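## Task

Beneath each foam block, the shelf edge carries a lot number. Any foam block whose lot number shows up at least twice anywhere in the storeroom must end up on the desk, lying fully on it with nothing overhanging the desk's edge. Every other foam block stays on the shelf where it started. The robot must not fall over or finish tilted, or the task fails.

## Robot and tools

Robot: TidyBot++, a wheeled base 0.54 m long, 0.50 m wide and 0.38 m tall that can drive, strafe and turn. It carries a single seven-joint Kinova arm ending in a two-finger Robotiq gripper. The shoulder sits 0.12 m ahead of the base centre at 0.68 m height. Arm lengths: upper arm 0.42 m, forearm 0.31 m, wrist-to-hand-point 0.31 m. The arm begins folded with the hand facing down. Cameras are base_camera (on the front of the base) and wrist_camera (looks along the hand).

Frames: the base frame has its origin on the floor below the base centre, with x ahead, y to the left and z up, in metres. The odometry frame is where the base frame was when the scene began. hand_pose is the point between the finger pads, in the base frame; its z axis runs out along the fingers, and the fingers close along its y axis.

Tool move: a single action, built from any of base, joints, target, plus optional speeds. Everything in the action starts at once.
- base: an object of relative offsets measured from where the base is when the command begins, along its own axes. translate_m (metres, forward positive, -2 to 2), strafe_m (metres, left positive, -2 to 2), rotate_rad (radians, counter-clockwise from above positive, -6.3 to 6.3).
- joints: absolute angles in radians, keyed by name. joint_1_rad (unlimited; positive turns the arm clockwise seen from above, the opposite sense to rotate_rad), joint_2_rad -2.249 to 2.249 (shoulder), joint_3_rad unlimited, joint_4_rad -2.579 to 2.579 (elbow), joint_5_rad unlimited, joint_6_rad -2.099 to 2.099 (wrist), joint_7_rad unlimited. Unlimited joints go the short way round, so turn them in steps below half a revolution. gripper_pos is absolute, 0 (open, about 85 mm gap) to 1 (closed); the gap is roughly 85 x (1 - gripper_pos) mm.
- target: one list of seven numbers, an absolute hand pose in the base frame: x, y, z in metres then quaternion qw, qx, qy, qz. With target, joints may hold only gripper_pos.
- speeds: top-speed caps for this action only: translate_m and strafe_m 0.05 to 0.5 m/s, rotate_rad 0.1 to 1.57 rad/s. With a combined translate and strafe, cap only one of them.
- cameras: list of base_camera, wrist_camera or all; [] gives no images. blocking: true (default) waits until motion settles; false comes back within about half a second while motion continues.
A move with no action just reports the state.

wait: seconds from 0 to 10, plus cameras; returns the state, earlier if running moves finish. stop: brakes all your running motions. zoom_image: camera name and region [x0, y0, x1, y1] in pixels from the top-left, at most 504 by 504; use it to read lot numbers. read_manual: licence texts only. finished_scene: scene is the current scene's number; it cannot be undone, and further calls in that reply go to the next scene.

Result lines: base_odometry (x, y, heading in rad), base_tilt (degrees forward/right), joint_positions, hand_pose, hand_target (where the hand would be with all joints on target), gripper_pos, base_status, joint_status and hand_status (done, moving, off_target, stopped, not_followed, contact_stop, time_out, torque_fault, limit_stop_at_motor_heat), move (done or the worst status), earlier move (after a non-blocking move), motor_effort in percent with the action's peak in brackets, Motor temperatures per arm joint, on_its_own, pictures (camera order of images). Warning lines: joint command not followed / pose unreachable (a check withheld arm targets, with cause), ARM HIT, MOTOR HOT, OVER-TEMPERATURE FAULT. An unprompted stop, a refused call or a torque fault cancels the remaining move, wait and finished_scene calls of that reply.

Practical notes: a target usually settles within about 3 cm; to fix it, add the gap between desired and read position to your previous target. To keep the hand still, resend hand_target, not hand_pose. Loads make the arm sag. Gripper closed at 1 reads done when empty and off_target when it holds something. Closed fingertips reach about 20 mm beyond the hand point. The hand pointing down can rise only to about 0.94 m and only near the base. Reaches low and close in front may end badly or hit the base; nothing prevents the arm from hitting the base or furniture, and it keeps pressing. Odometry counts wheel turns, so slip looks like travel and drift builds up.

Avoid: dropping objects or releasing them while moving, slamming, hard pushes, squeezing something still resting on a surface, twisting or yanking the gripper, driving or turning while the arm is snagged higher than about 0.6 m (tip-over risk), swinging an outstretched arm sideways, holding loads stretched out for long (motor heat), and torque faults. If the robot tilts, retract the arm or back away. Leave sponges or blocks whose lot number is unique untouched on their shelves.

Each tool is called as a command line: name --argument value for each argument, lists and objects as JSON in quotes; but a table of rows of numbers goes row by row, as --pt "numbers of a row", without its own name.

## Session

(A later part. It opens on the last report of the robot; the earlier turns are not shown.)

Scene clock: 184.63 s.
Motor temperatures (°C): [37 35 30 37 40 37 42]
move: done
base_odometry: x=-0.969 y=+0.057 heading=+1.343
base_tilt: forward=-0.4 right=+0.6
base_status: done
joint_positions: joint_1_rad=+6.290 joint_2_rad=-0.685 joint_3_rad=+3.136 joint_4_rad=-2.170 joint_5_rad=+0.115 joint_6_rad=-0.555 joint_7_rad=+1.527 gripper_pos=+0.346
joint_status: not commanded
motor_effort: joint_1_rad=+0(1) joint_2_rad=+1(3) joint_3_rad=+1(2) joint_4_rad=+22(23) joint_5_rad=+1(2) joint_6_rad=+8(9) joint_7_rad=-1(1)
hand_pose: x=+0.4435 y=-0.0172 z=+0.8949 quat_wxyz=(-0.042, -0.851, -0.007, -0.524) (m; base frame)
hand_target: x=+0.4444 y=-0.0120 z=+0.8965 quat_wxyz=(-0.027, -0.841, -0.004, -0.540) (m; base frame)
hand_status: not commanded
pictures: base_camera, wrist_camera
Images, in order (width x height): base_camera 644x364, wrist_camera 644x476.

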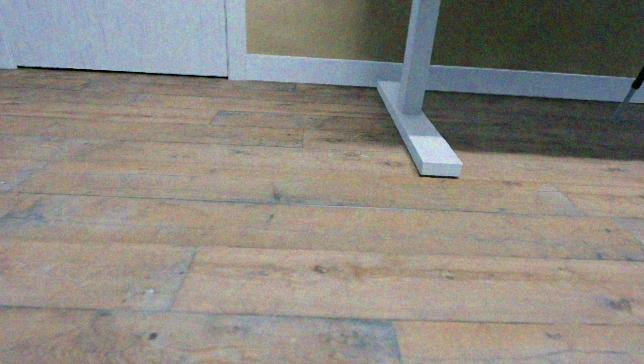

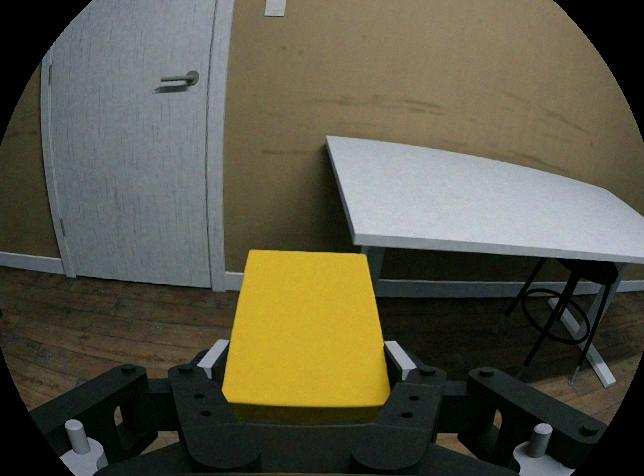

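move --base '{"strafe_m":-0.42,"translate_m":0.44}' --joints '{"joint_1_rad":0,"joint_2_rad":-0.349,"joint_4_rad":-1.95,"joint_5_rad":0,"joint_6_rad":-0.48}' --cameras '["wrist_camera"]'

move --joints '{"joint_2_rad":-0.22,"joint_4_rad":-2.32,"joint_6_rad":0.03}' --cameras '["wrist_camera"]'

move --joints '{"joint_2_rad":-0.17}' --cameras '[]'

move --joints '{"joint_2_rad":-0.14}' --cameras '[]'

move --joints '{"joint_2_rad":-0.115}' --cameras '["wrist_camera"]'

Scene clock: 187.53 s.
Motor temperatures (°C): [37 35 30 37 40 37 42]
move: done
base_odometry: x=-0.460 y=+0.391 heading=+1.343
base_tilt: forward=-0.3 right=+0.6
base_status: done
joint_positions: joint_1_rad=+6.290 joint_2_rad=-0.359 joint_3_rad=+3.138 joint_4_rad=-1.965 joint_5_rad=+0.069 joint_6_rad=-0.534 joint_7_rad=+1.527 gripper_pos=+0.346
joint_status: all done
motor_effort: joint_1_rad=+0(2) joint_2_rad=-8(11) joint_3_rad=+0(3) joint_4_rad=+22(23) joint_5_rad=+1(2) joint_6_rad=+8(9) joint_7_rad=-1(1)
hand_pose: x=+0.5473 y=-0.0107 z=+0.8972 quat_wxyz=(-0.020, -0.877, +0.003, -0.480) (m; base frame)
hand_target: x=+0.5610 y=+0.0021 z=+0.9157 quat_wxyz=(+0.000, -0.863, +0.000, -0.506) (m; base frame)
hand_status: not commanded
pictures: wrist_camera
Images, in order (width x height): wrist_camera 644x476.

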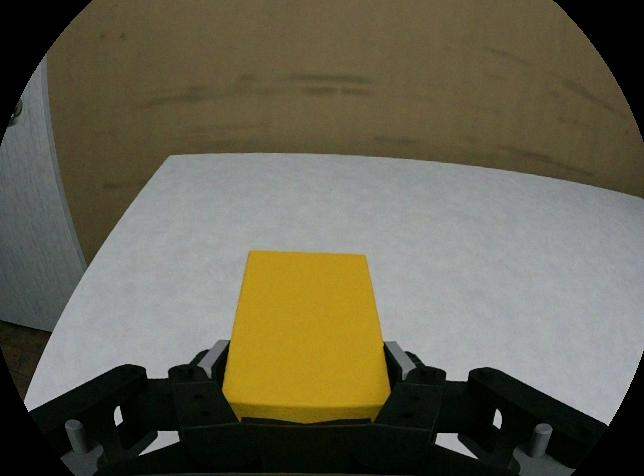

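Scene clock: 189.40 s.
Motor temperatures (°C): [37 35 30 37 40 37 42]
move: done
base_odometry: x=-0.460 y=+0.391 heading=+1.343
base_tilt: forward=-0.3 right=+0.6
base_status: not commanded
joint_positions: joint_1_rad=+6.290 joint_2_rad=-0.238 joint_3_rad=+3.138 joint_4_rad=-2.292 joint_5_rad=+0.069 joint_6_rad=-0.028 joint_7_rad=+1.527 gripper_pos=+0.346
joint_status: all done
motor_effort: joint_1_rad=+0(1) joint_2_rad=-11(13) joint_3_rad=+1(1) joint_4_rad=+20(23) joint_5_rad=+1(1) joint_6_rad=+8(9) joint_7_rad=+0(1)
hand_pose: x=+0.5696 y=-0.0006 z=+0.7924 quat_wxyz=(-0.008, -0.863, -0.009, -0.505) (m; base frame)
hand_target: x=+0.5718 y=+0.0021 z=+0.7847 quat_wxyz=(+0.000, -0.860, +0.000, -0.511) (m; base frame)
hand_status: not commanded
pictures: wrist_camera
Images, in order (width x height): wrist_camera 644x476.

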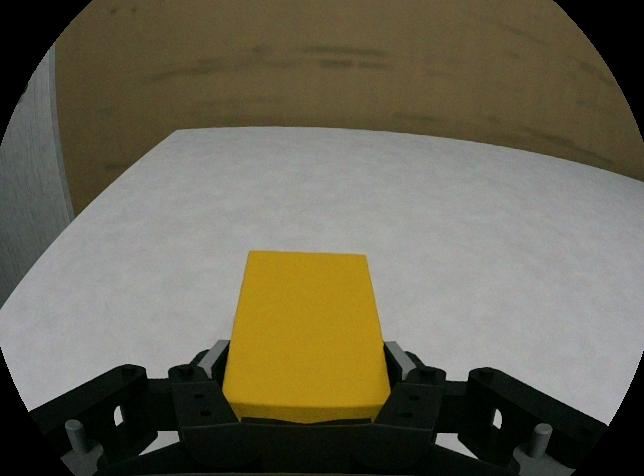

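Scene clock: 190.20 s.
Motor temperatures (°C): [37 35 30 37 40 37 42]
move: done
base_odometry: x=-0.460 y=+0.391 heading=+1.343
base_tilt: forward=-0.3 right=+0.6
base_status: not commanded
joint_positions: joint_1_rad=+6.290 joint_2_rad=-0.185 joint_3_rad=+3.138 joint_4_rad=-2.293 joint_5_rad=+0.069 joint_6_rad=-0.025 joint_7_rad=+1.527 gripper_pos=+0.346
joint_status: all done
motor_effort: joint_1_rad=+0(1) joint_2_rad=-12(14) joint_3_rad=+0(1) joint_4_rad=+19(20) joint_5_rad=+1(1) joint_6_rad=+8(9) joint_7_rad=+0(0)
hand_pose: x=+0.5750 y=-0.0005 z=+0.7684 quat_wxyz=(-0.008, -0.876, -0.009, -0.483) (m; base frame)
hand_target: x=+0.5764 y=+0.0021 z=+0.7619 quat_wxyz=(+0.000, -0.872, +0.000, -0.489) (m; base frame)
hand_status: not commanded
pictures: none
No camera images: "cameras" was empty.

Scene clock: 191.00 s.
Motor temperatures (°C): [37 35 30 37 40 37 42]
move: done
base_odometry: x=-0.460 y=+0.391 heading=+1.343
base_tilt: forward=-0.3 right=+0.6
base_status: not commanded
joint_positions: joint_1_rad=+6.290 joint_2_rad=-0.169 joint_3_rad=+3.138 joint_4_rad=-2.293 joint_5_rad=+0.069 joint_6_rad=-0.016 joint_7_rad=+1.528 gripper_pos=+0.346
joint_status: all done
motor_effort: joint_1_rad=-1(1) joint_2_rad=-9(13) joint_3_rad=+0(1) joint_4_rad=+19(20) joint_5_rad=+0(1) joint_6_rad=+7(8) joint_7_rad=+0(1)
hand_pose: x=+0.5778 y=-0.0004 z=+0.7633 quat_wxyz=(-0.008, -0.877, -0.010, -0.480) (m; base frame)
hand_target: x=+0.5786 y=+0.0021 z=+0.7482 quat_wxyz=(+0.000, -0.880, +0.000, -0.476) (m; base frame)
hand_status: not commanded
pictures: none
No camera images: "cameras" was empty.

Scene clock: 191.63 s.
Motor temperatures (°C): [37 35 30 37 40 37 42]
move: off_target
base_odometry: x=-0.460 y=+0.391 heading=+1.343
base_tilt: forward=-0.3 right=+0.6
base_status: not commanded
joint_positions: joint_1_rad=+6.290 joint_2_rad=-0.164 joint_3_rad=+3.138 joint_4_rad=-2.293 joint_5_rad=+0.069 joint_6_rad=-0.011 joint_7_rad=+1.528 gripper_pos=+0.346
joint_status: joint_2_rad off_target (ended at -0.164, target -0.115)
motor_effort: joint_1_rad=-1(1) joint_2_rad=-7(9) joint_3_rad=+0(0) joint_4_rad=+16(18) joint_5_rad=+1(1) joint_6_rad=+6(7) joint_7_rad=+0(1)
hand_pose: x=+0.5790 y=-0.0003 z=+0.7627 quat_wxyz=(-0.008, -0.877, -0.010, -0.480) (m; base frame)
hand_target: x=+0.5801 y=+0.0021 z=+0.7367 quat_wxyz=(+0.000, -0.885, +0.000, -0.465) (m; base frame)
hand_status: not commanded
pictures: wrist_camera
Images, in order (width x height): wrist_camera 644x476.

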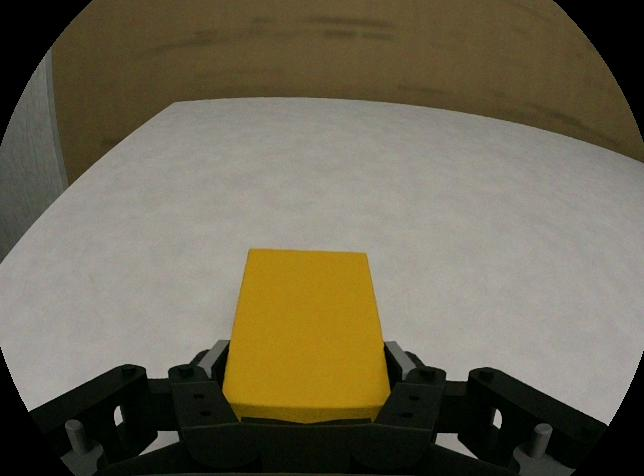

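move --joints '{"joint_2_rad":-0.145}' --cameras '[]'

move --joints '{"gripper_pos":0.1}' --cameras '[]'

move --joints '{"gripper_pos":0}' --base '{"translate_m":-0.45}' --cameras '["wrist_camera"]'

move --base '{"rotate_rad":1.57}' --joints '{"joint_1_rad":0,"joint_2_rad":-1.0,"joint_3_rad":3.14,"joint_4_rad":-2.5,"joint_5_rad":0,"joint_6_rad":-0.55,"joint_7_rad":1.57}' --cameras '[]'

move --base '{"translate_m":0.9,"strafe_m":0.22}'

zoom_image --camera "wrist_camera" --region '[160, 150, 400, 360]'

Scene clock: 192.87 s.
Motor temperatures (°C): [37 35 30 37 40 37 42]
move: done
base_odometry: x=-0.460 y=+0.391 heading=+1.343
base_tilt: forward=-0.3 right=+0.6
base_status: not commanded
joint_positions: joint_1_rad=+6.290 joint_2_rad=-0.165 joint_3_rad=+3.138 joint_4_rad=-2.293 joint_5_rad=+0.069 joint_6_rad=-0.011 joint_7_rad=+1.528 gripper_pos=+0.346
joint_status: all done
motor_effort: joint_1_rad=-1(1) joint_2_rad=-10(11) joint_3_rad=+0(0) joint_4_rad=+17(18) joint_5_rad=+1(1) joint_6_rad=+6(7) joint_7_rad=+0(1)
hand_pose: x=+0.5789 y=-0.0003 z=+0.7631 quat_wxyz=(-0.008, -0.877, -0.010, -0.481) (m; base frame)
hand_target: x=+0.5783 y=+0.0021 z=+0.7505 quat_wxyz=(+0.000, -0.878, +0.000, -0.478) (m; base frame)
hand_status: not commanded
pictures: none
No camera images: "cameras" was empty.

Scene clock: 193.53 s.
Motor temperatures (°C): [37 35 30 37 40 37 42]
move: done
base_odometry: x=-0.460 y=+0.391 heading=+1.343
base_tilt: forward=-0.3 right=+0.6
base_status: not commanded
joint_positions: joint_1_rad=+6.289 joint_2_rad=-0.161 joint_3_rad=+3.138 joint_4_rad=-2.294 joint_5_rad=+0.069 joint_6_rad=-0.011 joint_7_rad=+1.528 gripper_pos=+0.100
joint_status: all done
motor_effort: joint_1_rad=+0(1) joint_2_rad=-13(13) joint_3_rad=+0(1) joint_4_rad=+19(20) joint_5_rad=+1(1) joint_6_rad=+7(8) joint_7_rad=+0(1)
hand_pose: x=+0.5790 y=-0.0002 z=+0.7608 quat_wxyz=(-0.007, -0.878, -0.010, -0.478) (m; base frame)
hand_target: x=+0.5783 y=+0.0021 z=+0.7505 quat_wxyz=(+0.000, -0.878, +0.000, -0.478) (m; base frame)
hand_status: not commanded
pictures: none
No camera images: "cameras" was empty.

Scene clock: 195.80 s.
Motor temperatures (°C): [37 35 30 37 40 37 42]
move: done
base_odometry: x=-0.561 y=-0.048 heading=+1.344
base_tilt: forward=-0.3 right=+0.6
base_status: done
joint_positions: joint_1_rad=+6.289 joint_2_rad=-0.158 joint_3_rad=+3.138 joint_4_rad=-2.297 joint_5_rad=+0.069 joint_6_rad=-0.011 joint_7_rad=+1.528 gripper_pos=+0.000
joint_status: all done
motor_effort: joint_1_rad=+0(1) joint_2_rad=-12(15) joint_3_rad=+0(1) joint_4_rad=+19(21) joint_5_rad=+1(1) joint_6_rad=+7(8) joint_7_rad=+0(1)
hand_pose: x=+0.5784 y=-0.0002 z=+0.7580 quat_wxyz=(-0.007, -0.879, -0.010, -0.476) (m; base frame)
hand_target: x=+0.5783 y=+0.0021 z=+0.7505 quat_wxyz=(+0.000, -0.878, +0.000, -0.478) (m; base frame)
hand_status: not commanded
pictures: wrist_camera
Images, in order (width x height): wrist_camera 644x476.

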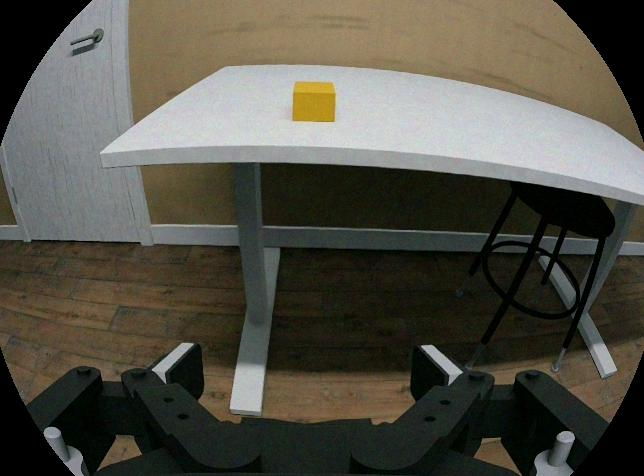

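Scene clock: 198.10 s.
Motor temperatures (°C): [37 35 30 37 40 37 42]
move: done
base_odometry: x=-0.561 y=-0.048 heading=+2.913
base_tilt: forward=-0.3 right=+0.6
base_status: done
joint_positions: joint_1_rad=+6.289 joint_2_rad=-0.983 joint_3_rad=+3.139 joint_4_rad=-2.468 joint_5_rad=+0.067 joint_6_rad=-0.500 joint_7_rad=+1.528 gripper_pos=+0.000
joint_status: all done
motor_effort: joint_1_rad=-1(3) joint_2_rad=+9(14) joint_3_rad=+1(3) joint_4_rad=+21(23) joint_5_rad=+1(2) joint_6_rad=+8(9) joint_7_rad=+0(1)
hand_pose: x=+0.3670 y=-0.0094 z=+0.8169 quat_wxyz=(-0.020, -0.837, +0.003, -0.547) (m; base frame)
hand_target: x=+0.3547 y=+0.0017 z=+0.7879 quat_wxyz=(+0.000, -0.855, +0.000, -0.519) (m; base frame)
hand_status: not commanded
pictures: none
No camera images: "cameras" was empty.

Scene clock: 201.33 s.
Motor temperatures (°C): [37 35 30 37 40 37 42]
move: done
base_odometry: x=-1.488 y=-0.058 heading=+2.914
base_tilt: forward=-0.3 right=+0.6
base_status: done
joint_positions: joint_1_rad=+6.289 joint_2_rad=-0.986 joint_3_rad=+3.139 joint_4_rad=-2.469 joint_5_rad=+0.067 joint_6_rad=-0.503 joint_7_rad=+1.528 gripper_pos=+0.000
joint_status: not commanded
motor_effort: joint_1_rad=+0(1) joint_2_rad=+9(11) joint_3_rad=+1(1) joint_4_rad=+22(23) joint_5_rad=+1(1) joint_6_rad=+8(9) joint_7_rad=+0(1)
hand_pose: x=+0.3661 y=-0.0095 z=+0.8165 quat_wxyz=(-0.020, -0.837, +0.003, -0.546) (m; base frame)
hand_target: x=+0.3547 y=+0.0017 z=+0.7879 quat_wxyz=(+0.000, -0.855, +0.000, -0.519) (m; base frame)
hand_status: not commanded
pictures: base_camera, wrist_camera
Images, in order (width x height): base_camera 644x364, wrist_camera 644x476.

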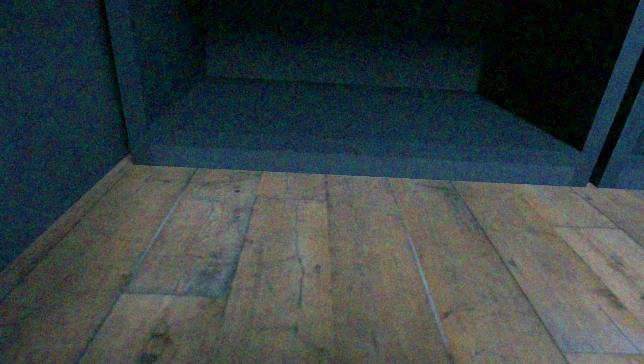

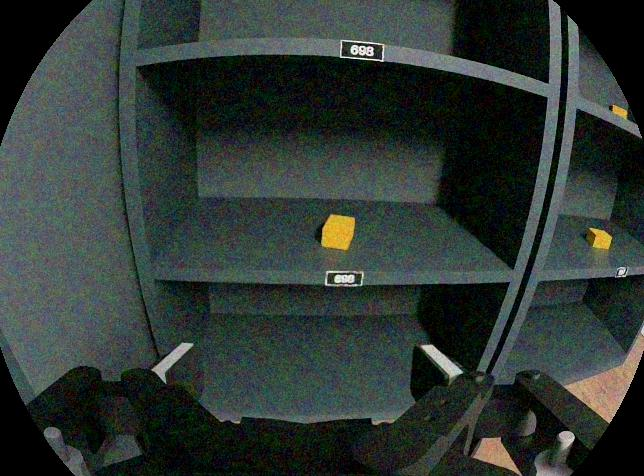

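Scaled by 2.100.

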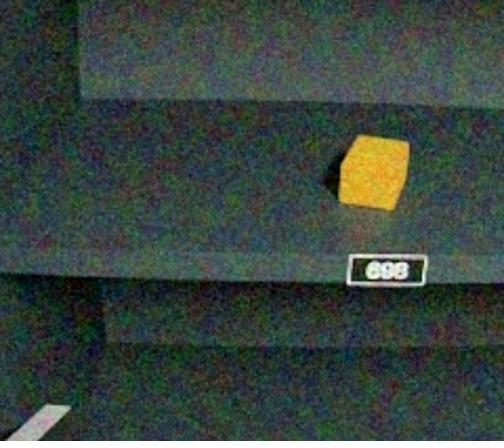

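move --base '{"translate_m":0.25}' --target '[0.52,-0.05,0.66,0.04,0.919,-0.0966,0.381]' --cameras '["wrist_camera"]'

zoom_image --camera "wrist_camera" --region '[200, 60, 460, 320]'

Scene clock: 204.10 s.
Motor temperatures (°C): [37 35 30 37 40 37 42]
move: done
base_odometry: x=-1.732 y=-0.002 heading=+2.915
base_tilt: forward=-0.3 right=+0.6
base_status: done
joint_positions: joint_1_rad=+7.189 joint_2_rad=-0.126 joint_3_rad=+2.363 joint_4_rad=-2.438 joint_5_rad=+0.067 joint_6_rad=-0.071 joint_7_rad=+1.508 gripper_pos=+0.000
joint_status: not commanded
motor_effort: joint_1_rad=+0(1) joint_2_rad=-7(12) joint_3_rad=+2(4) joint_4_rad=+16(23) joint_5_rad=+1(2) joint_6_rad=+6(9) joint_7_rad=+0(1)
hand_pose: x=+0.4996 y=-0.0501 z=+0.6459 quat_wxyz=(-0.067, -0.934, +0.045, -0.349) (m; base frame)
hand_target: x=+0.5200 y=-0.0500 z=+0.6600 quat_wxyz=(-0.040, -0.919, +0.097, -0.381) (m; base frame)
hand_status: done (0.025 m and 7.8 deg from the pose sent, 0.223 m and 23.8 deg at the start)
pictures: wrist_camera
Images, in order (width x height): wrist_camera 644x476.

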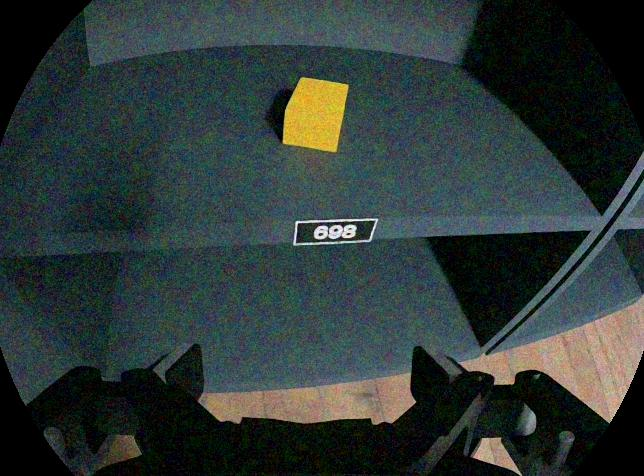

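Scaled by 1.938.

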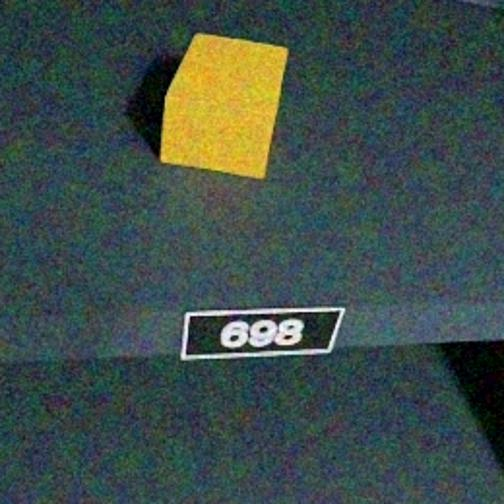

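move --base '{"translate_m":0.3}' --target '[0.55,-0.11,0.66,0.05,0.915,-0.12,0.381]' --cameras '["wrist_camera"]'

Scene clock: 215.03 s.
Motor temperatures (°C): [37 35 30 37 40 37 42]
move: time_out
base_odometry: x=-2.024 y=+0.065 heading=+2.916
base_tilt: forward=-0.3 right=+0.6
base_status: done
joint_positions: joint_1_rad=+6.930 joint_2_rad=+0.003 joint_3_rad=+2.780 joint_4_rad=-2.351 joint_5_rad=-0.469 joint_6_rad=-0.052 joint_7_rad=+2.022 gripper_pos=+0.000
joint_status: not commanded
motor_effort: joint_1_rad=-1(3) joint_2_rad=-14(16) joint_3_rad=+0(2) joint_4_rad=+16(18) joint_5_rad=+0(1) joint_6_rad=+6(7) joint_7_rad=+0(1)
hand_pose: x=+0.5342 y=-0.1120 z=+0.6513 quat_wxyz=(-0.037, -0.922, +0.137, -0.360) (m; base frame)
hand_target: x=+0.5339 y=-0.1129 z=+0.6513 quat_wxyz=(-0.036, -0.921, +0.141, -0.360) (m; base frame)
hand_status: time_out (0.018 m and 3.5 deg from the pose sent, 0.080 m and 9.8 deg at the start)
pictures: wrist_camera
Images, in order (width x height): wrist_camera 644x476.

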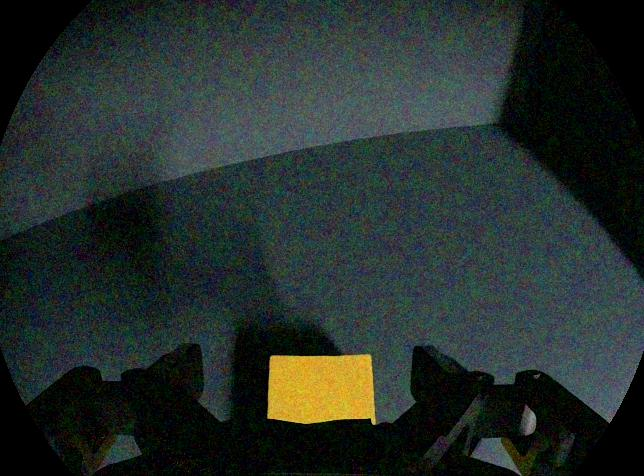

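move --target '[0.575,-0.122,0.595,0.05,0.915,-0.12,0.381]' --cameras '["wrist_camera"]'

Scene clock: 217.20 s.
Motor temperatures (°C): [37 35 30 37 40 37 42]
move: done
base_odometry: x=-2.024 y=+0.065 heading=+2.916
base_tilt: forward=-0.3 right=+0.6
base_status: not commanded
joint_positions: joint_1_rad=+6.521 joint_2_rad=+0.217 joint_3_rad=+3.183 joint_4_rad=-2.374 joint_5_rad=-0.004 joint_6_rad=+0.234 joint_7_rad=+1.551 gripper_pos=+0.000
joint_status: not commanded
motor_effort: joint_1_rad=-1(1) joint_2_rad=-20(22) joint_3_rad=+0(0) joint_4_rad=+12(16) joint_5_rad=+1(1) joint_6_rad=+6(7) joint_7_rad=+0(1)
hand_pose: x=+0.5766 y=-0.1300 z=+0.6047 quat_wxyz=(-0.053, -0.914, +0.137, -0.379) (m; base frame)
hand_target: x=+0.5750 y=-0.1220 z=+0.5950 quat_wxyz=(-0.050, -0.915, +0.120, -0.381) (m; base frame)
hand_status: done (0.013 m and 2.0 deg from the pose sent, 0.070 m and 3.5 deg at the start)
pictures: wrist_camera
Images, in order (width x height): wrist_camera 644x476.

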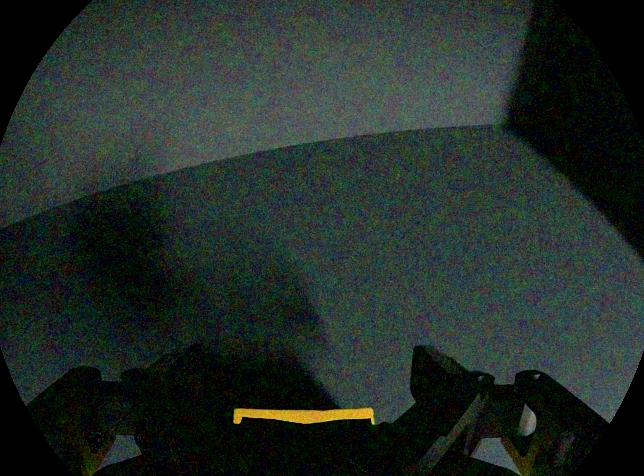

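move --base '{"translate_m":-0.075}' --cameras '["wrist_camera"]'

move --target '[0.573,-0.12,0.56,0.05,0.915,-0.12,0.381]' --cameras '["wrist_camera"]'

Scene clock: 220.60 s.
Motor temperatures (°C): [37 35 30 37 40 37 42]
move: done
base_odometry: x=-1.951 y=+0.048 heading=+2.915
base_tilt: forward=-0.3 right=+0.6
base_status: done
joint_positions: joint_1_rad=+6.519 joint_2_rad=+0.221 joint_3_rad=+3.185 joint_4_rad=-2.382 joint_5_rad=-0.002 joint_6_rad=+0.239 joint_7_rad=+1.549 gripper_pos=+0.000
joint_status: not commanded
motor_effort: joint_1_rad=+0(1) joint_2_rad=-20(22) joint_3_rad=+0(1) joint_4_rad=+12(14) joint_5_rad=+1(1) joint_6_rad=+6(7) joint_7_rad=+0(1)
hand_pose: x=+0.5734 y=-0.1290 z=+0.6007 quat_wxyz=(-0.053, -0.915, +0.137, -0.376) (m; base frame)
hand_target: x=+0.5750 y=-0.1220 z=+0.5950 quat_wxyz=(-0.050, -0.915, +0.120, -0.381) (m; base frame)
hand_status: not commanded
pictures: wrist_camera
Images, in order (width x height): wrist_camera 644x476.

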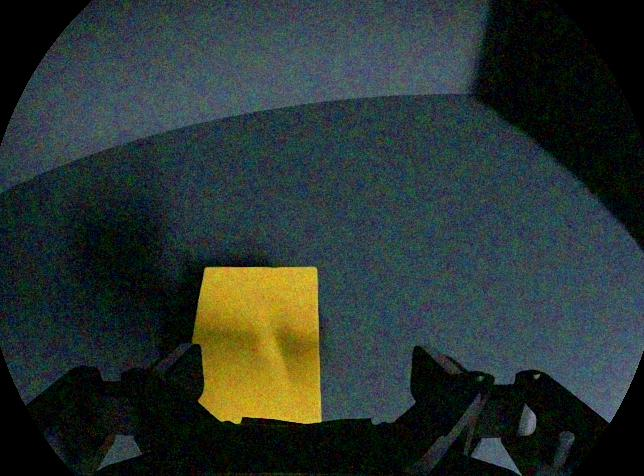

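Scene clock: 221.87 s.
Motor temperatures (°C): [37 35 30 37 40 37 42]
move: off_target
base_odometry: x=-1.951 y=+0.048 heading=+2.915
base_tilt: forward=-0.3 right=+0.6
base_status: not commanded
joint_positions: joint_1_rad=+6.508 joint_2_rad=+0.296 joint_3_rad=+3.190 joint_4_rad=-2.419 joint_5_rad=-0.002 joint_6_rad=+0.423 joint_7_rad=+1.549 gripper_pos=+0.000
joint_status: not commanded
motor_effort: joint_1_rad=+0(1) joint_2_rad=-16(20) joint_3_rad=+1(2) joint_4_rad=+9(13) joint_5_rad=+1(1) joint_6_rad=+4(6) joint_7_rad=+0(1)
hand_pose: x=+0.5883 y=-0.1304 z=+0.5926 quat_wxyz=(-0.058, -0.902, +0.131, -0.408) (m; base frame)
hand_target: x=+0.5730 y=-0.1200 z=+0.5600 quat_wxyz=(-0.050, -0.915, +0.120, -0.381) (m; base frame)
hand_status: off_target (0.037 m and 3.8 deg from the pose sent, 0.042 m and 2.1 deg at the start)
pictures: wrist_camera
Images, in order (width x height): wrist_camera 644x476.

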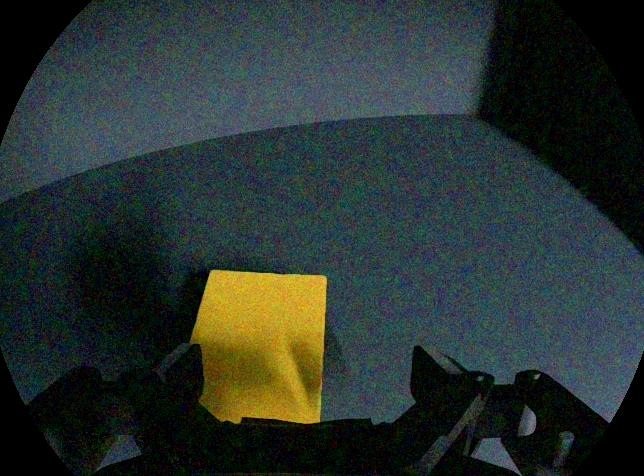

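move --target '[0.565,-0.09,0.63,0.05,0.915,-0.12,0.381]' --cameras '[]'

move --target '[0.565,-0.09,0.6,0.05,0.915,-0.12,0.381]' --cameras '["wrist_camera"]'

Scene clock: 223.53 s.
Motor temperatures (°C): [37 35 30 37 40 37 42]
move: done
base_odometry: x=-1.951 y=+0.048 heading=+2.915
base_tilt: forward=-0.3 right=+0.6
base_status: not commanded
joint_positions: joint_1_rad=+6.157 joint_2_rad=+0.110 joint_3_rad=+3.445 joint_4_rad=-2.412 joint_5_rad=-0.209 joint_6_rad=+0.196 joint_7_rad=+1.718 gripper_pos=+0.000
joint_status: not commanded
motor_effort: joint_1_rad=-1(1) joint_2_rad=-16(22) joint_3_rad=+1(1) joint_4_rad=+14(14) joint_5_rad=+1(1) joint_6_rad=+7(7) joint_7_rad=+0(1)
hand_pose: x=+0.5680 y=-0.0919 z=+0.6322 quat_wxyz=(-0.057, -0.911, +0.108, -0.394) (m; base frame)
hand_target: x=+0.5650 y=-0.0900 z=+0.6300 quat_wxyz=(-0.050, -0.915, +0.120, -0.381) (m; base frame)
hand_status: done (0.004 m and 2.2 deg from the pose sent, 0.060 m and 3.8 deg at the start)
pictures: none
No camera images: "cameras" was empty.

Scene clock: 224.57 s.
Motor temperatures (°C): [37 35 30 37 40 37 42]
move: done
base_odometry: x=-1.951 y=+0.048 heading=+2.915
base_tilt: forward=-0.3 right=+0.6
base_status: not commanded
joint_positions: joint_1_rad=+6.252 joint_2_rad=+0.176 joint_3_rad=+3.342 joint_4_rad=-2.420 joint_5_rad=-0.193 joint_6_rad=+0.237 joint_7_rad=+1.658 gripper_pos=+0.000
joint_status: not commanded
motor_effort: joint_1_rad=+0(1) joint_2_rad=-18(20) joint_3_rad=+1(1) joint_4_rad=+13(14) joint_5_rad=+1(1) joint_6_rad=+6(7) joint_7_rad=+0(1)
hand_pose: x=+0.5679 y=-0.0907 z=+0.6075 quat_wxyz=(-0.049, -0.915, +0.125, -0.379) (m; base frame)
hand_target: x=+0.5650 y=-0.0900 z=+0.6000 quat_wxyz=(-0.050, -0.915, +0.120, -0.381) (m; base frame)
hand_status: done (0.008 m and 0.6 deg from the pose sent, 0.032 m and 2.2 deg at the start)
pictures: wrist_camera
Images, in order (width x height): wrist_camera 644x476.

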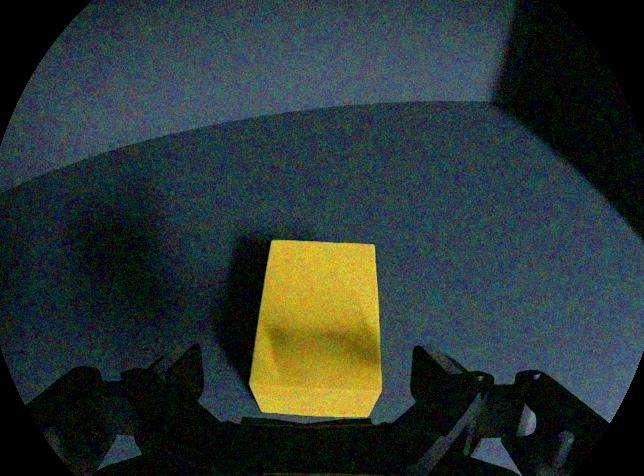

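move --target '[0.592,-0.101,0.57,0.05,0.915,-0.12,0.381]' --cameras '["wrist_camera"]'

move --target '[0.592,-0.101,0.55,0.05,0.915,-0.12,0.381]' --cameras '["wrist_camera"]'

Scene clock: 225.90 s.
Motor temperatures (°C): [37 35 30 37 40 37 42]
move: done
base_odometry: x=-1.951 y=+0.048 heading=+2.915
base_tilt: forward=-0.3 right=+0.6
base_status: not commanded
joint_positions: joint_1_rad=+6.338 joint_2_rad=+0.320 joint_3_rad=+3.282 joint_4_rad=-2.419 joint_5_rad=-0.128 joint_6_rad=+0.328 joint_7_rad=+1.590 gripper_pos=+0.000
joint_status: not commanded
motor_effort: joint_1_rad=+0(1) joint_2_rad=-21(23) joint_3_rad=+1(1) joint_4_rad=+9(13) joint_5_rad=+1(1) joint_6_rad=+6(7) joint_7_rad=+0(0)
hand_pose: x=+0.5723 y=-0.1033 z=+0.5614 quat_wxyz=(-0.055, -0.923, +0.134, -0.356) (m; base frame)
hand_target: x=+0.5920 y=-0.1010 z=+0.5700 quat_wxyz=(-0.050, -0.915, +0.120, -0.381) (m; base frame)
hand_status: done (0.022 m and 3.5 deg from the pose sent, 0.046 m and 0.6 deg at the start)
pictures: wrist_camera
Images, in order (width x height): wrist_camera 644x476.

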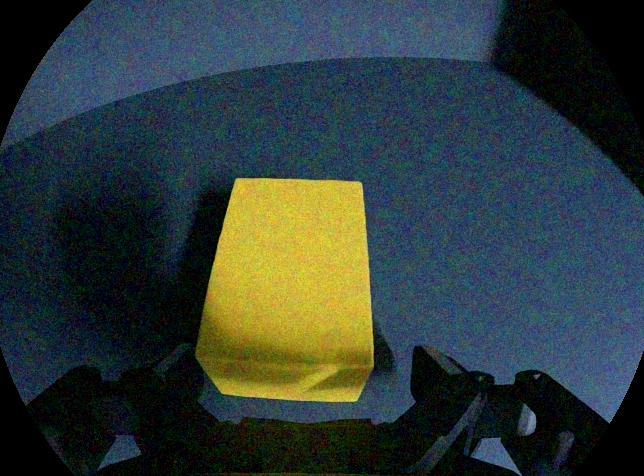

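Scene clock: 227.00 s.
Motor temperatures (°C): [37 35 30 37 40 37 42]
move: done
base_odometry: x=-1.951 y=+0.048 heading=+2.915
base_tilt: forward=-0.3 right=+0.6
base_status: not commanded
joint_positions: joint_1_rad=+6.352 joint_2_rad=+0.384 joint_3_rad=+3.266 joint_4_rad=-2.419 joint_5_rad=-0.118 joint_6_rad=+0.420 joint_7_rad=+1.575 gripper_pos=+0.000
joint_status: not commanded
motor_effort: joint_1_rad=+0(1) joint_2_rad=-22(24) joint_3_rad=+1(1) joint_4_rad=+10(11) joint_5_rad=+1(1) joint_6_rad=+6(7) joint_7_rad=+0(1)
hand_pose: x=+0.5843 y=-0.1068 z=+0.5505 quat_wxyz=(-0.059, -0.918, +0.133, -0.368) (m; base frame)
hand_target: x=+0.5920 y=-0.1010 z=+0.5500 quat_wxyz=(-0.050, -0.915, +0.120, -0.381) (m; base frame)
hand_status: done (0.010 m and 2.4 deg from the pose sent, 0.023 m and 3.5 deg at the start)
pictures: wrist_camera
Images, in order (width x height): wrist_camera 644x476.

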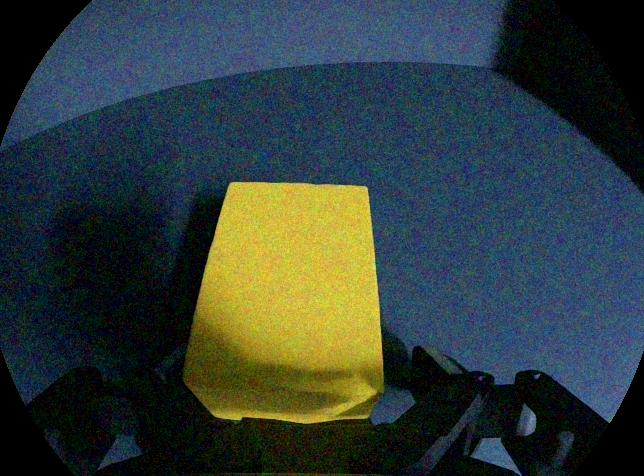

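move --target '[0.592,-0.091,0.55,0.05,0.915,-0.12,0.381]' --cameras '[]'

move --base '{"translate_m":0.03}' --cameras '["wrist_camera"]'

move --joints '{"gripper_pos":0.35}' --cameras '["wrist_camera"]'

move --target '[0.592,-0.091,0.66,0.05,0.915,-0.12,0.381]' --cameras '["wrist_camera"]'

Scene clock: 227.93 s.
Motor temperatures (°C): [37 35 30 37 40 37 42]
move: done
base_odometry: x=-1.951 y=+0.048 heading=+2.915
base_tilt: forward=-0.3 right=+0.6
base_status: not commanded
joint_positions: joint_1_rad=+6.328 joint_2_rad=+0.384 joint_3_rad=+3.267 joint_4_rad=-2.419 joint_5_rad=-0.118 joint_6_rad=+0.420 joint_7_rad=+1.575 gripper_pos=+0.000
joint_status: not commanded
motor_effort: joint_1_rad=+0(1) joint_2_rad=-23(24) joint_3_rad=+1(1) joint_4_rad=+10(10) joint_5_rad=+1(1) joint_6_rad=+6(7) joint_7_rad=+0(1)
hand_pose: x=+0.5868 y=-0.0959 z=+0.5506 quat_wxyz=(-0.055, -0.920, +0.123, -0.369) (m; base frame)
hand_target: x=+0.5920 y=-0.0910 z=+0.5500 quat_wxyz=(-0.050, -0.915, +0.120, -0.381) (m; base frame)
hand_status: done (0.007 m and 1.6 deg from the pose sent, 0.018 m and 2.4 deg at the start)
pictures: none
No camera images: "cameras" was empty.

Scene clock: 228.80 s.
Motor temperatures (°C): [37 35 30 37 40 37 42]
move: done
base_odometry: x=-1.980 y=+0.055 heading=+2.915
base_tilt: forward=-0.3 right=+0.6
base_status: done
joint_positions: joint_1_rad=+6.328 joint_2_rad=+0.387 joint_3_rad=+3.267 joint_4_rad=-2.419 joint_5_rad=-0.118 joint_6_rad=+0.424 joint_7_rad=+1.575 gripper_pos=+0.000
joint_status: not commanded
motor_effort: joint_1_rad=-1(2) joint_2_rad=-23(25) joint_3_rad=+1(1) joint_4_rad=+9(11) joint_5_rad=+1(1) joint_6_rad=+6(7) joint_7_rad=+0(1)
hand_pose: x=+0.5873 y=-0.0961 z=+0.5501 quat_wxyz=(-0.055, -0.920, +0.122, -0.369) (m; base frame)
hand_target: x=+0.5920 y=-0.0910 z=+0.5500 quat_wxyz=(-0.050, -0.915, +0.120, -0.381) (m; base frame)
hand_status: not commanded
pictures: wrist_camera
Images, in order (width x height): wrist_camera 644x476.

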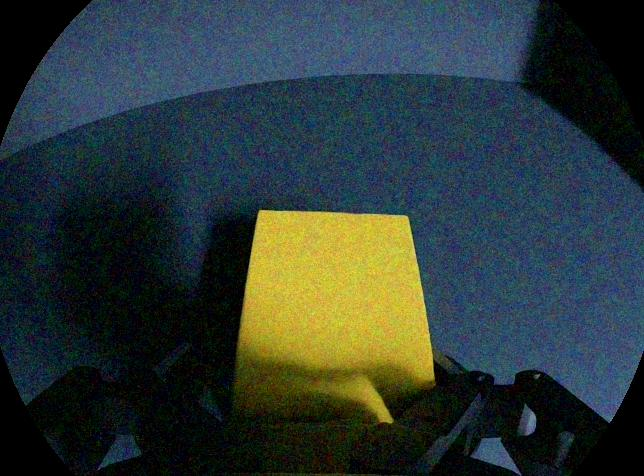

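Scene clock: 229.53 s.
Motor temperatures (°C): [37 35 30 37 40 37 42]
move: done
base_odometry: x=-1.980 y=+0.055 heading=+2.915
base_tilt: forward=-0.3 right=+0.6
base_status: not commanded
joint_positions: joint_1_rad=+6.328 joint_2_rad=+0.383 joint_3_rad=+3.267 joint_4_rad=-2.419 joint_5_rad=-0.118 joint_6_rad=+0.439 joint_7_rad=+1.575 gripper_pos=+0.344
joint_status: all done
motor_effort: joint_1_rad=+0(1) joint_2_rad=-19(23) joint_3_rad=+2(3) joint_4_rad=+8(10) joint_5_rad=+0(1) joint_6_rad=+4(6) joint_7_rad=+0(0)
hand_pose: x=+0.5909 y=-0.0968 z=+0.5552 quat_wxyz=(-0.056, -0.916, +0.122, -0.378) (m; base frame)
hand_target: x=+0.5920 y=-0.0910 z=+0.5500 quat_wxyz=(-0.050, -0.915, +0.120, -0.381) (m; base frame)
hand_status: not commanded
pictures: wrist_camera
Images, in order (width x height): wrist_camera 644x476.

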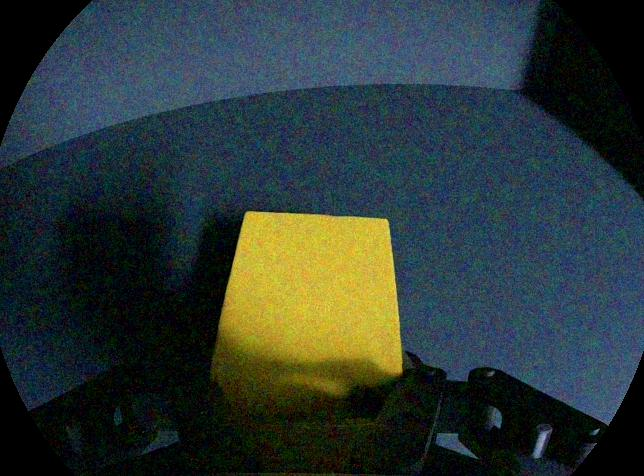

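Scene clock: 231.67 s.
Motor temperatures (°C): [37 35 30 37 40 37 42]
move: done
base_odometry: x=-1.980 y=+0.055 heading=+2.915
base_tilt: forward=-0.3 right=+0.6
base_status: not commanded
joint_positions: joint_1_rad=+5.756 joint_2_rad=+0.106 joint_3_rad=+3.871 joint_4_rad=-2.299 joint_5_rad=-0.096 joint_6_rad=+0.046 joint_7_rad=+1.549 gripper_pos=+0.344
joint_status: not commanded
motor_effort: joint_1_rad=+0(1) joint_2_rad=-15(24) joint_3_rad=+1(2) joint_4_rad=+16(17) joint_5_rad=+1(1) joint_6_rad=+7(7) joint_7_rad=+0(1)
hand_pose: x=+0.5933 y=-0.0947 z=+0.6586 quat_wxyz=(-0.050, -0.909, +0.132, -0.392) (m; base frame)
hand_target: x=+0.5920 y=-0.0910 z=+0.6600 quat_wxyz=(-0.050, -0.915, +0.120, -0.381) (m; base frame)
hand_status: done (0.004 m and 2.0 deg from the pose sent, 0.105 m and 0.8 deg at the start)
pictures: wrist_camera
Images, in order (width x height): wrist_camera 644x476.

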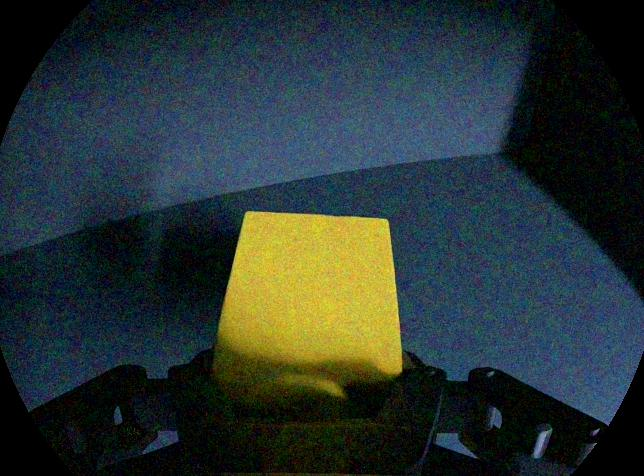

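move --base '{"translate_m":-0.5}' --cameras '[]'

move --base '{"translate_m":-0.4,"strafe_m":-0.3}' --joints '{"joint_1_rad":0,"joint_2_rad":-0.7,"joint_3_rad":3.14,"joint_4_rad":-2.2,"joint_5_rad":0,"joint_6_rad":-0.5,"joint_7_rad":1.57}' --cameras '[]'

move --base '{"rotate_rad":-1.572}' --cameras '[]'

move --base '{"strafe_m":-0.8}'

Scene clock: 234.57 s.
Motor temperatures (°C): [37 35 30 37 40 37 42]
move: done
base_odometry: x=-1.493 y=-0.057 heading=+2.916
base_tilt: forward=-0.4 right=+0.6
base_status: done
joint_positions: joint_1_rad=+5.752 joint_2_rad=+0.097 joint_3_rad=+3.874 joint_4_rad=-2.289 joint_5_rad=-0.095 joint_6_rad=+0.038 joint_7_rad=+1.548 gripper_pos=+0.344
joint_status: not commanded
motor_effort: joint_1_rad=+0(2) joint_2_rad=-15(18) joint_3_rad=+1(2) joint_4_rad=+16(18) joint_5_rad=+1(1) joint_6_rad=+7(8) joint_7_rad=+0(1)
hand_pose: x=+0.5963 y=-0.0941 z=+0.6646 quat_wxyz=(-0.047, -0.907, +0.133, -0.396) (m; base frame)
hand_target: x=+0.5920 y=-0.0910 z=+0.6600 quat_wxyz=(-0.050, -0.915, +0.120, -0.381) (m; base frame)
hand_status: not commanded
pictures: none
No camera images: "cameras" was empty.

Scene clock: 236.93 s.
Motor temperatures (°C): [37 35 30 37 40 37 42]
move: done
base_odometry: x=-1.036 y=+0.145 heading=+2.915
base_tilt: forward=-0.3 right=+0.6
base_status: done
joint_positions: joint_1_rad=+6.264 joint_2_rad=-0.692 joint_3_rad=+3.155 joint_4_rad=-2.217 joint_5_rad=-0.070 joint_6_rad=-0.451 joint_7_rad=+1.548 gripper_pos=+0.344
joint_status: all done
motor_effort: joint_1_rad=-1(2) joint_2_rad=+1(19) joint_3_rad=+1(3) joint_4_rad=+22(23) joint_5_rad=+1(2) joint_6_rad=+8(9) joint_7_rad=+0(1)
hand_pose: x=+0.4505 y=+0.0118 z=+0.8982 quat_wxyz=(+0.042, -0.834, +0.026, -0.549) (m; base frame)
hand_target: x=+0.4446 y=+0.0020 z=+0.8963 quat_wxyz=(+0.000, -0.841, +0.000, -0.540) (m; base frame)
hand_status: not commanded
pictures: none
No camera images: "cameras" was empty.

Scene clock: 239.23 s.
Motor temperatures (°C): [37 35 30 37 40 37 42]
move: done
base_odometry: x=-1.036 y=+0.145 heading=+1.344
base_tilt: forward=-0.4 right=+0.6
base_status: done
joint_positions: joint_1_rad=+6.269 joint_2_rad=-0.692 joint_3_rad=+3.152 joint_4_rad=-2.216 joint_5_rad=-0.067 joint_6_rad=-0.453 joint_7_rad=+1.548 gripper_pos=+0.344
joint_status: not commanded
motor_effort: joint_1_rad=+0(1) joint_2_rad=+2(3) joint_3_rad=+1(2) joint_4_rad=+22(23) joint_5_rad=+0(1) joint_6_rad=+9(9) joint_7_rad=+0(1)
hand_pose: x=+0.4505 y=+0.0112 z=+0.8984 quat_wxyz=(+0.040, -0.834, +0.026, -0.549) (m; base frame)
hand_target: x=+0.4446 y=+0.0020 z=+0.8963 quat_wxyz=(+0.000, -0.841, +0.000, -0.540) (m; base frame)
hand_status: not commanded
pictures: none
No camera images: "cameras" was empty.

Scene clock: 242.17 s.
Motor temperatures (°C): [37 35 30 37 40 37 42]
move: done
base_odometry: x=-0.256 y=-0.034 heading=+1.343
base_tilt: forward=-0.3 right=+0.6
base_status: done
joint_positions: joint_1_rad=+6.269 joint_2_rad=-0.692 joint_3_rad=+3.149 joint_4_rad=-2.215 joint_5_rad=-0.066 joint_6_rad=-0.453 joint_7_rad=+1.548 gripper_pos=+0.344
joint_status: not commanded
motor_effort: joint_1_rad=+0(1) joint_2_rad=+2(3) joint_3_rad=+1(3) joint_4_rad=+22(23) joint_5_rad=+1(1) joint_6_rad=+9(9) joint_7_rad=+0(1)
hand_pose: x=+0.4504 y=+0.0121 z=+0.8983 quat_wxyz=(+0.039, -0.834, +0.024, -0.549) (m; base frame)
hand_target: x=+0.4446 y=+0.0020 z=+0.8963 quat_wxyz=(+0.000, -0.841, +0.000, -0.540) (m; base frame)
hand_status: not commanded
pictures: base_camera, wrist_camera
Images, in order (width x height): base_camera 644x364, wrist_camera 644x476.

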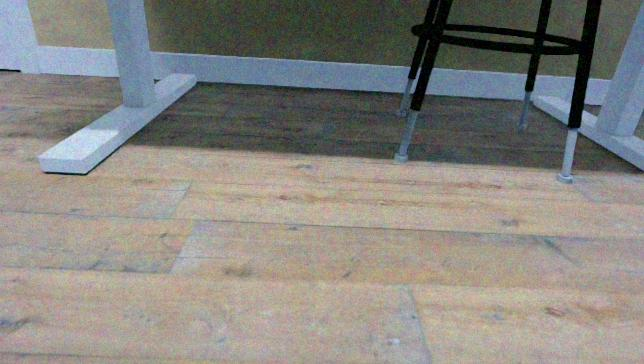

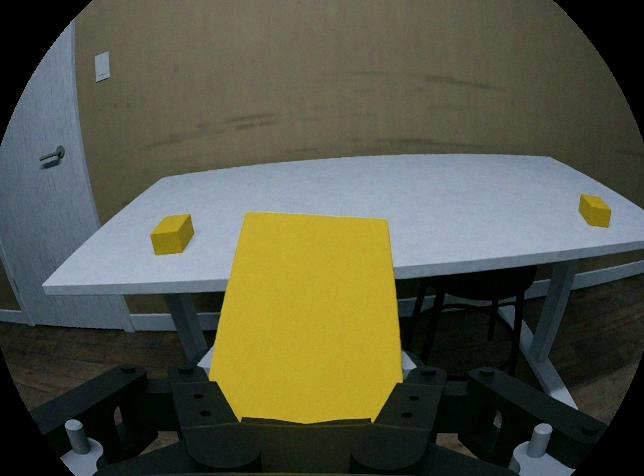

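move --base '{"translate_m":0.42}' --joints '{"joint_2_rad":-0.3,"joint_4_rad":-1.85,"joint_6_rad":-0.7}' --cameras '[]'

move --joints '{"joint_2_rad":-0.188,"joint_4_rad":-1.97,"joint_6_rad":-0.55}' --cameras '["wrist_camera"]'

Scene clock: 244.63 s.
Motor temperatures (°C): [37 35 30 37 40 37 42]
move: done
base_odometry: x=-0.161 y=+0.375 heading=+1.343
base_tilt: forward=-0.3 right=+0.6
base_status: done
joint_positions: joint_1_rad=+6.269 joint_2_rad=-0.298 joint_3_rad=+3.149 joint_4_rad=-1.865 joint_5_rad=-0.066 joint_6_rad=-0.652 joint_7_rad=+1.548 gripper_pos=+0.344
joint_status: all done
motor_effort: joint_1_rad=-1(1) joint_2_rad=-10(14) joint_3_rad=+0(1) joint_4_rad=+21(24) joint_5_rad=+0(1) joint_6_rad=+7(10) joint_7_rad=+0(1)
hand_pose: x=+0.5580 y=+0.0164 z=+0.8979 quat_wxyz=(+0.037, -0.895, +0.022, -0.445) (m; base frame)
hand_target: x=+0.5511 y=+0.0021 z=+0.8948 quat_wxyz=(+0.000, -0.902, +0.000, -0.431) (m; base frame)
hand_status: not commanded
pictures: none
No camera images: "cameras" was empty.

Scene clock: 245.67 s.
Motor temperatures (°C): [37 35 30 37 40 37 42]
move: done
base_odometry: x=-0.161 y=+0.375 heading=+1.343
base_tilt: forward=-0.3 right=+0.6
base_status: not commanded
joint_positions: joint_1_rad=+6.269 joint_2_rad=-0.194 joint_3_rad=+3.149 joint_4_rad=-1.950 joint_5_rad=-0.066 joint_6_rad=-0.597 joint_7_rad=+1.548 gripper_pos=+0.344
joint_status: all done
motor_effort: joint_1_rad=+0(1) joint_2_rad=-14(17) joint_3_rad=+0(1) joint_4_rad=+21(24) joint_5_rad=+0(1) joint_6_rad=+6(8) joint_7_rad=+0(0)
hand_pose: x=+0.5676 y=+0.0158 z=+0.8178 quat_wxyz=(+0.034, -0.923, +0.026, -0.383) (m; base frame)
hand_target: x=+0.5731 y=+0.0021 z=+0.8145 quat_wxyz=(+0.000, -0.919, +0.000, -0.394) (m; base frame)
hand_status: not commanded
pictures: wrist_camera
Images, in order (width x height): wrist_camera 644x476.

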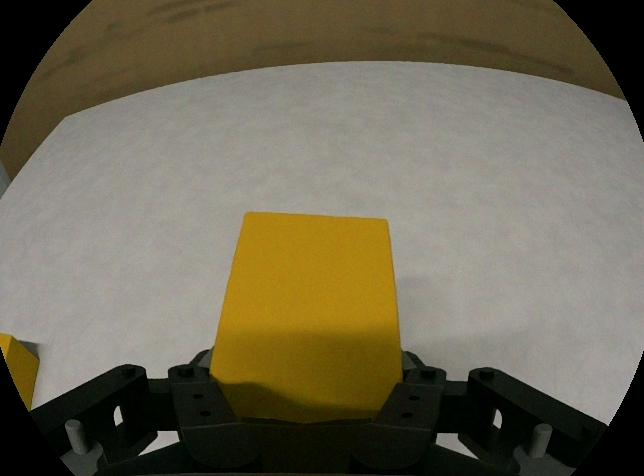

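move --joints '{"joint_2_rad":-0.12,"joint_6_rad":-0.5}' --cameras '[]'

move --joints '{"joint_2_rad":-0.08,"joint_6_rad":-0.46}' --cameras '[]'

move --joints '{"joint_2_rad":-0.045,"joint_6_rad":-0.43}' --cameras '["wrist_camera"]'

Scene clock: 246.77 s.
Motor temperatures (°C): [37 35 30 37 40 37 42]
move: done
base_odometry: x=-0.161 y=+0.375 heading=+1.343
base_tilt: forward=-0.3 right=+0.6
base_status: not commanded
joint_positions: joint_1_rad=+6.269 joint_2_rad=-0.133 joint_3_rad=+3.149 joint_4_rad=-1.950 joint_5_rad=-0.066 joint_6_rad=-0.554 joint_7_rad=+1.548 gripper_pos=+0.344
joint_status: all done
motor_effort: joint_1_rad=+0(1) joint_2_rad=-15(17) joint_3_rad=+0(1) joint_4_rad=+21(21) joint_5_rad=+0(1) joint_6_rad=+7(7) joint_7_rad=+0(0)
hand_pose: x=+0.5849 y=+0.0152 z=+0.7993 quat_wxyz=(+0.033, -0.926, +0.027, -0.375) (m; base frame)
hand_target: x=+0.5923 y=+0.0021 z=+0.7942 quat_wxyz=(+0.000, -0.923, +0.000, -0.386) (m; base frame)
hand_status: not commanded
pictures: none
No camera images: "cameras" was empty.

Scene clock: 247.53 s.
Motor temperatures (°C): [37 35 30 37 40 37 42]
move: done
base_odometry: x=-0.161 y=+0.375 heading=+1.343
base_tilt: forward=-0.3 right=+0.6
base_status: not commanded
joint_positions: joint_1_rad=+6.269 joint_2_rad=-0.097 joint_3_rad=+3.149 joint_4_rad=-1.950 joint_5_rad=-0.066 joint_6_rad=-0.513 joint_7_rad=+1.548 gripper_pos=+0.344
joint_status: all done
motor_effort: joint_1_rad=-1(1) joint_2_rad=-16(18) joint_3_rad=+0(1) joint_4_rad=+21(21) joint_5_rad=+0(1) joint_6_rad=+6(7) joint_7_rad=+0(0)
hand_pose: x=+0.5982 y=+0.0146 z=+0.7910 quat_wxyz=(+0.032, -0.925, +0.028, -0.377) (m; base frame)
hand_target: x=+0.6053 y=+0.0021 z=+0.7838 quat_wxyz=(+0.000, -0.923, +0.000, -0.386) (m; base frame)
hand_status: not commanded
pictures: none
No camera images: "cameras" was empty.

Scene clock: 248.27 s.
Motor temperatures (°C): [37 35 30 37 40 37 42]
move: done
base_odometry: x=-0.161 y=+0.375 heading=+1.343
base_tilt: forward=-0.3 right=+0.6
base_status: not commanded
joint_positions: joint_1_rad=+6.269 joint_2_rad=-0.063 joint_3_rad=+3.149 joint_4_rad=-1.950 joint_5_rad=-0.066 joint_6_rad=-0.483 joint_7_rad=+1.548 gripper_pos=+0.344
joint_status: all done
motor_effort: joint_1_rad=-1(1) joint_2_rad=-17(19) joint_3_rad=+0(0) joint_4_rad=+20(21) joint_5_rad=+0(1) joint_6_rad=+7(7) joint_7_rad=+0(0)
hand_pose: x=+0.6084 y=+0.0142 z=+0.7811 quat_wxyz=(+0.031, -0.926, +0.029, -0.376) (m; base frame)
hand_target: x=+0.6153 y=+0.0021 z=+0.7733 quat_wxyz=(+0.000, -0.924, +0.000, -0.383) (m; base frame)
hand_status: not commanded
pictures: wrist_camera
Images, in order (width x height): wrist_camera 644x476.

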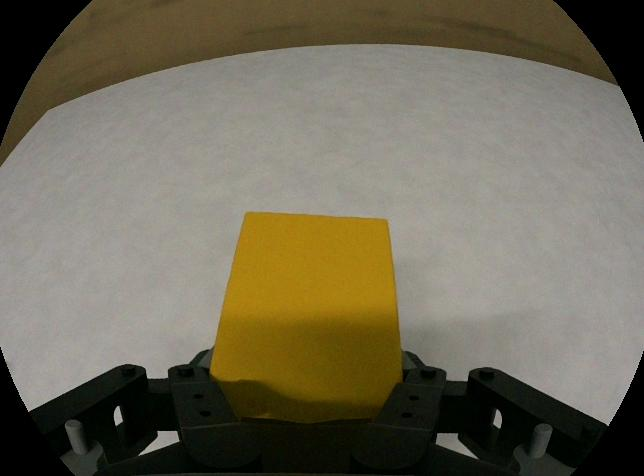

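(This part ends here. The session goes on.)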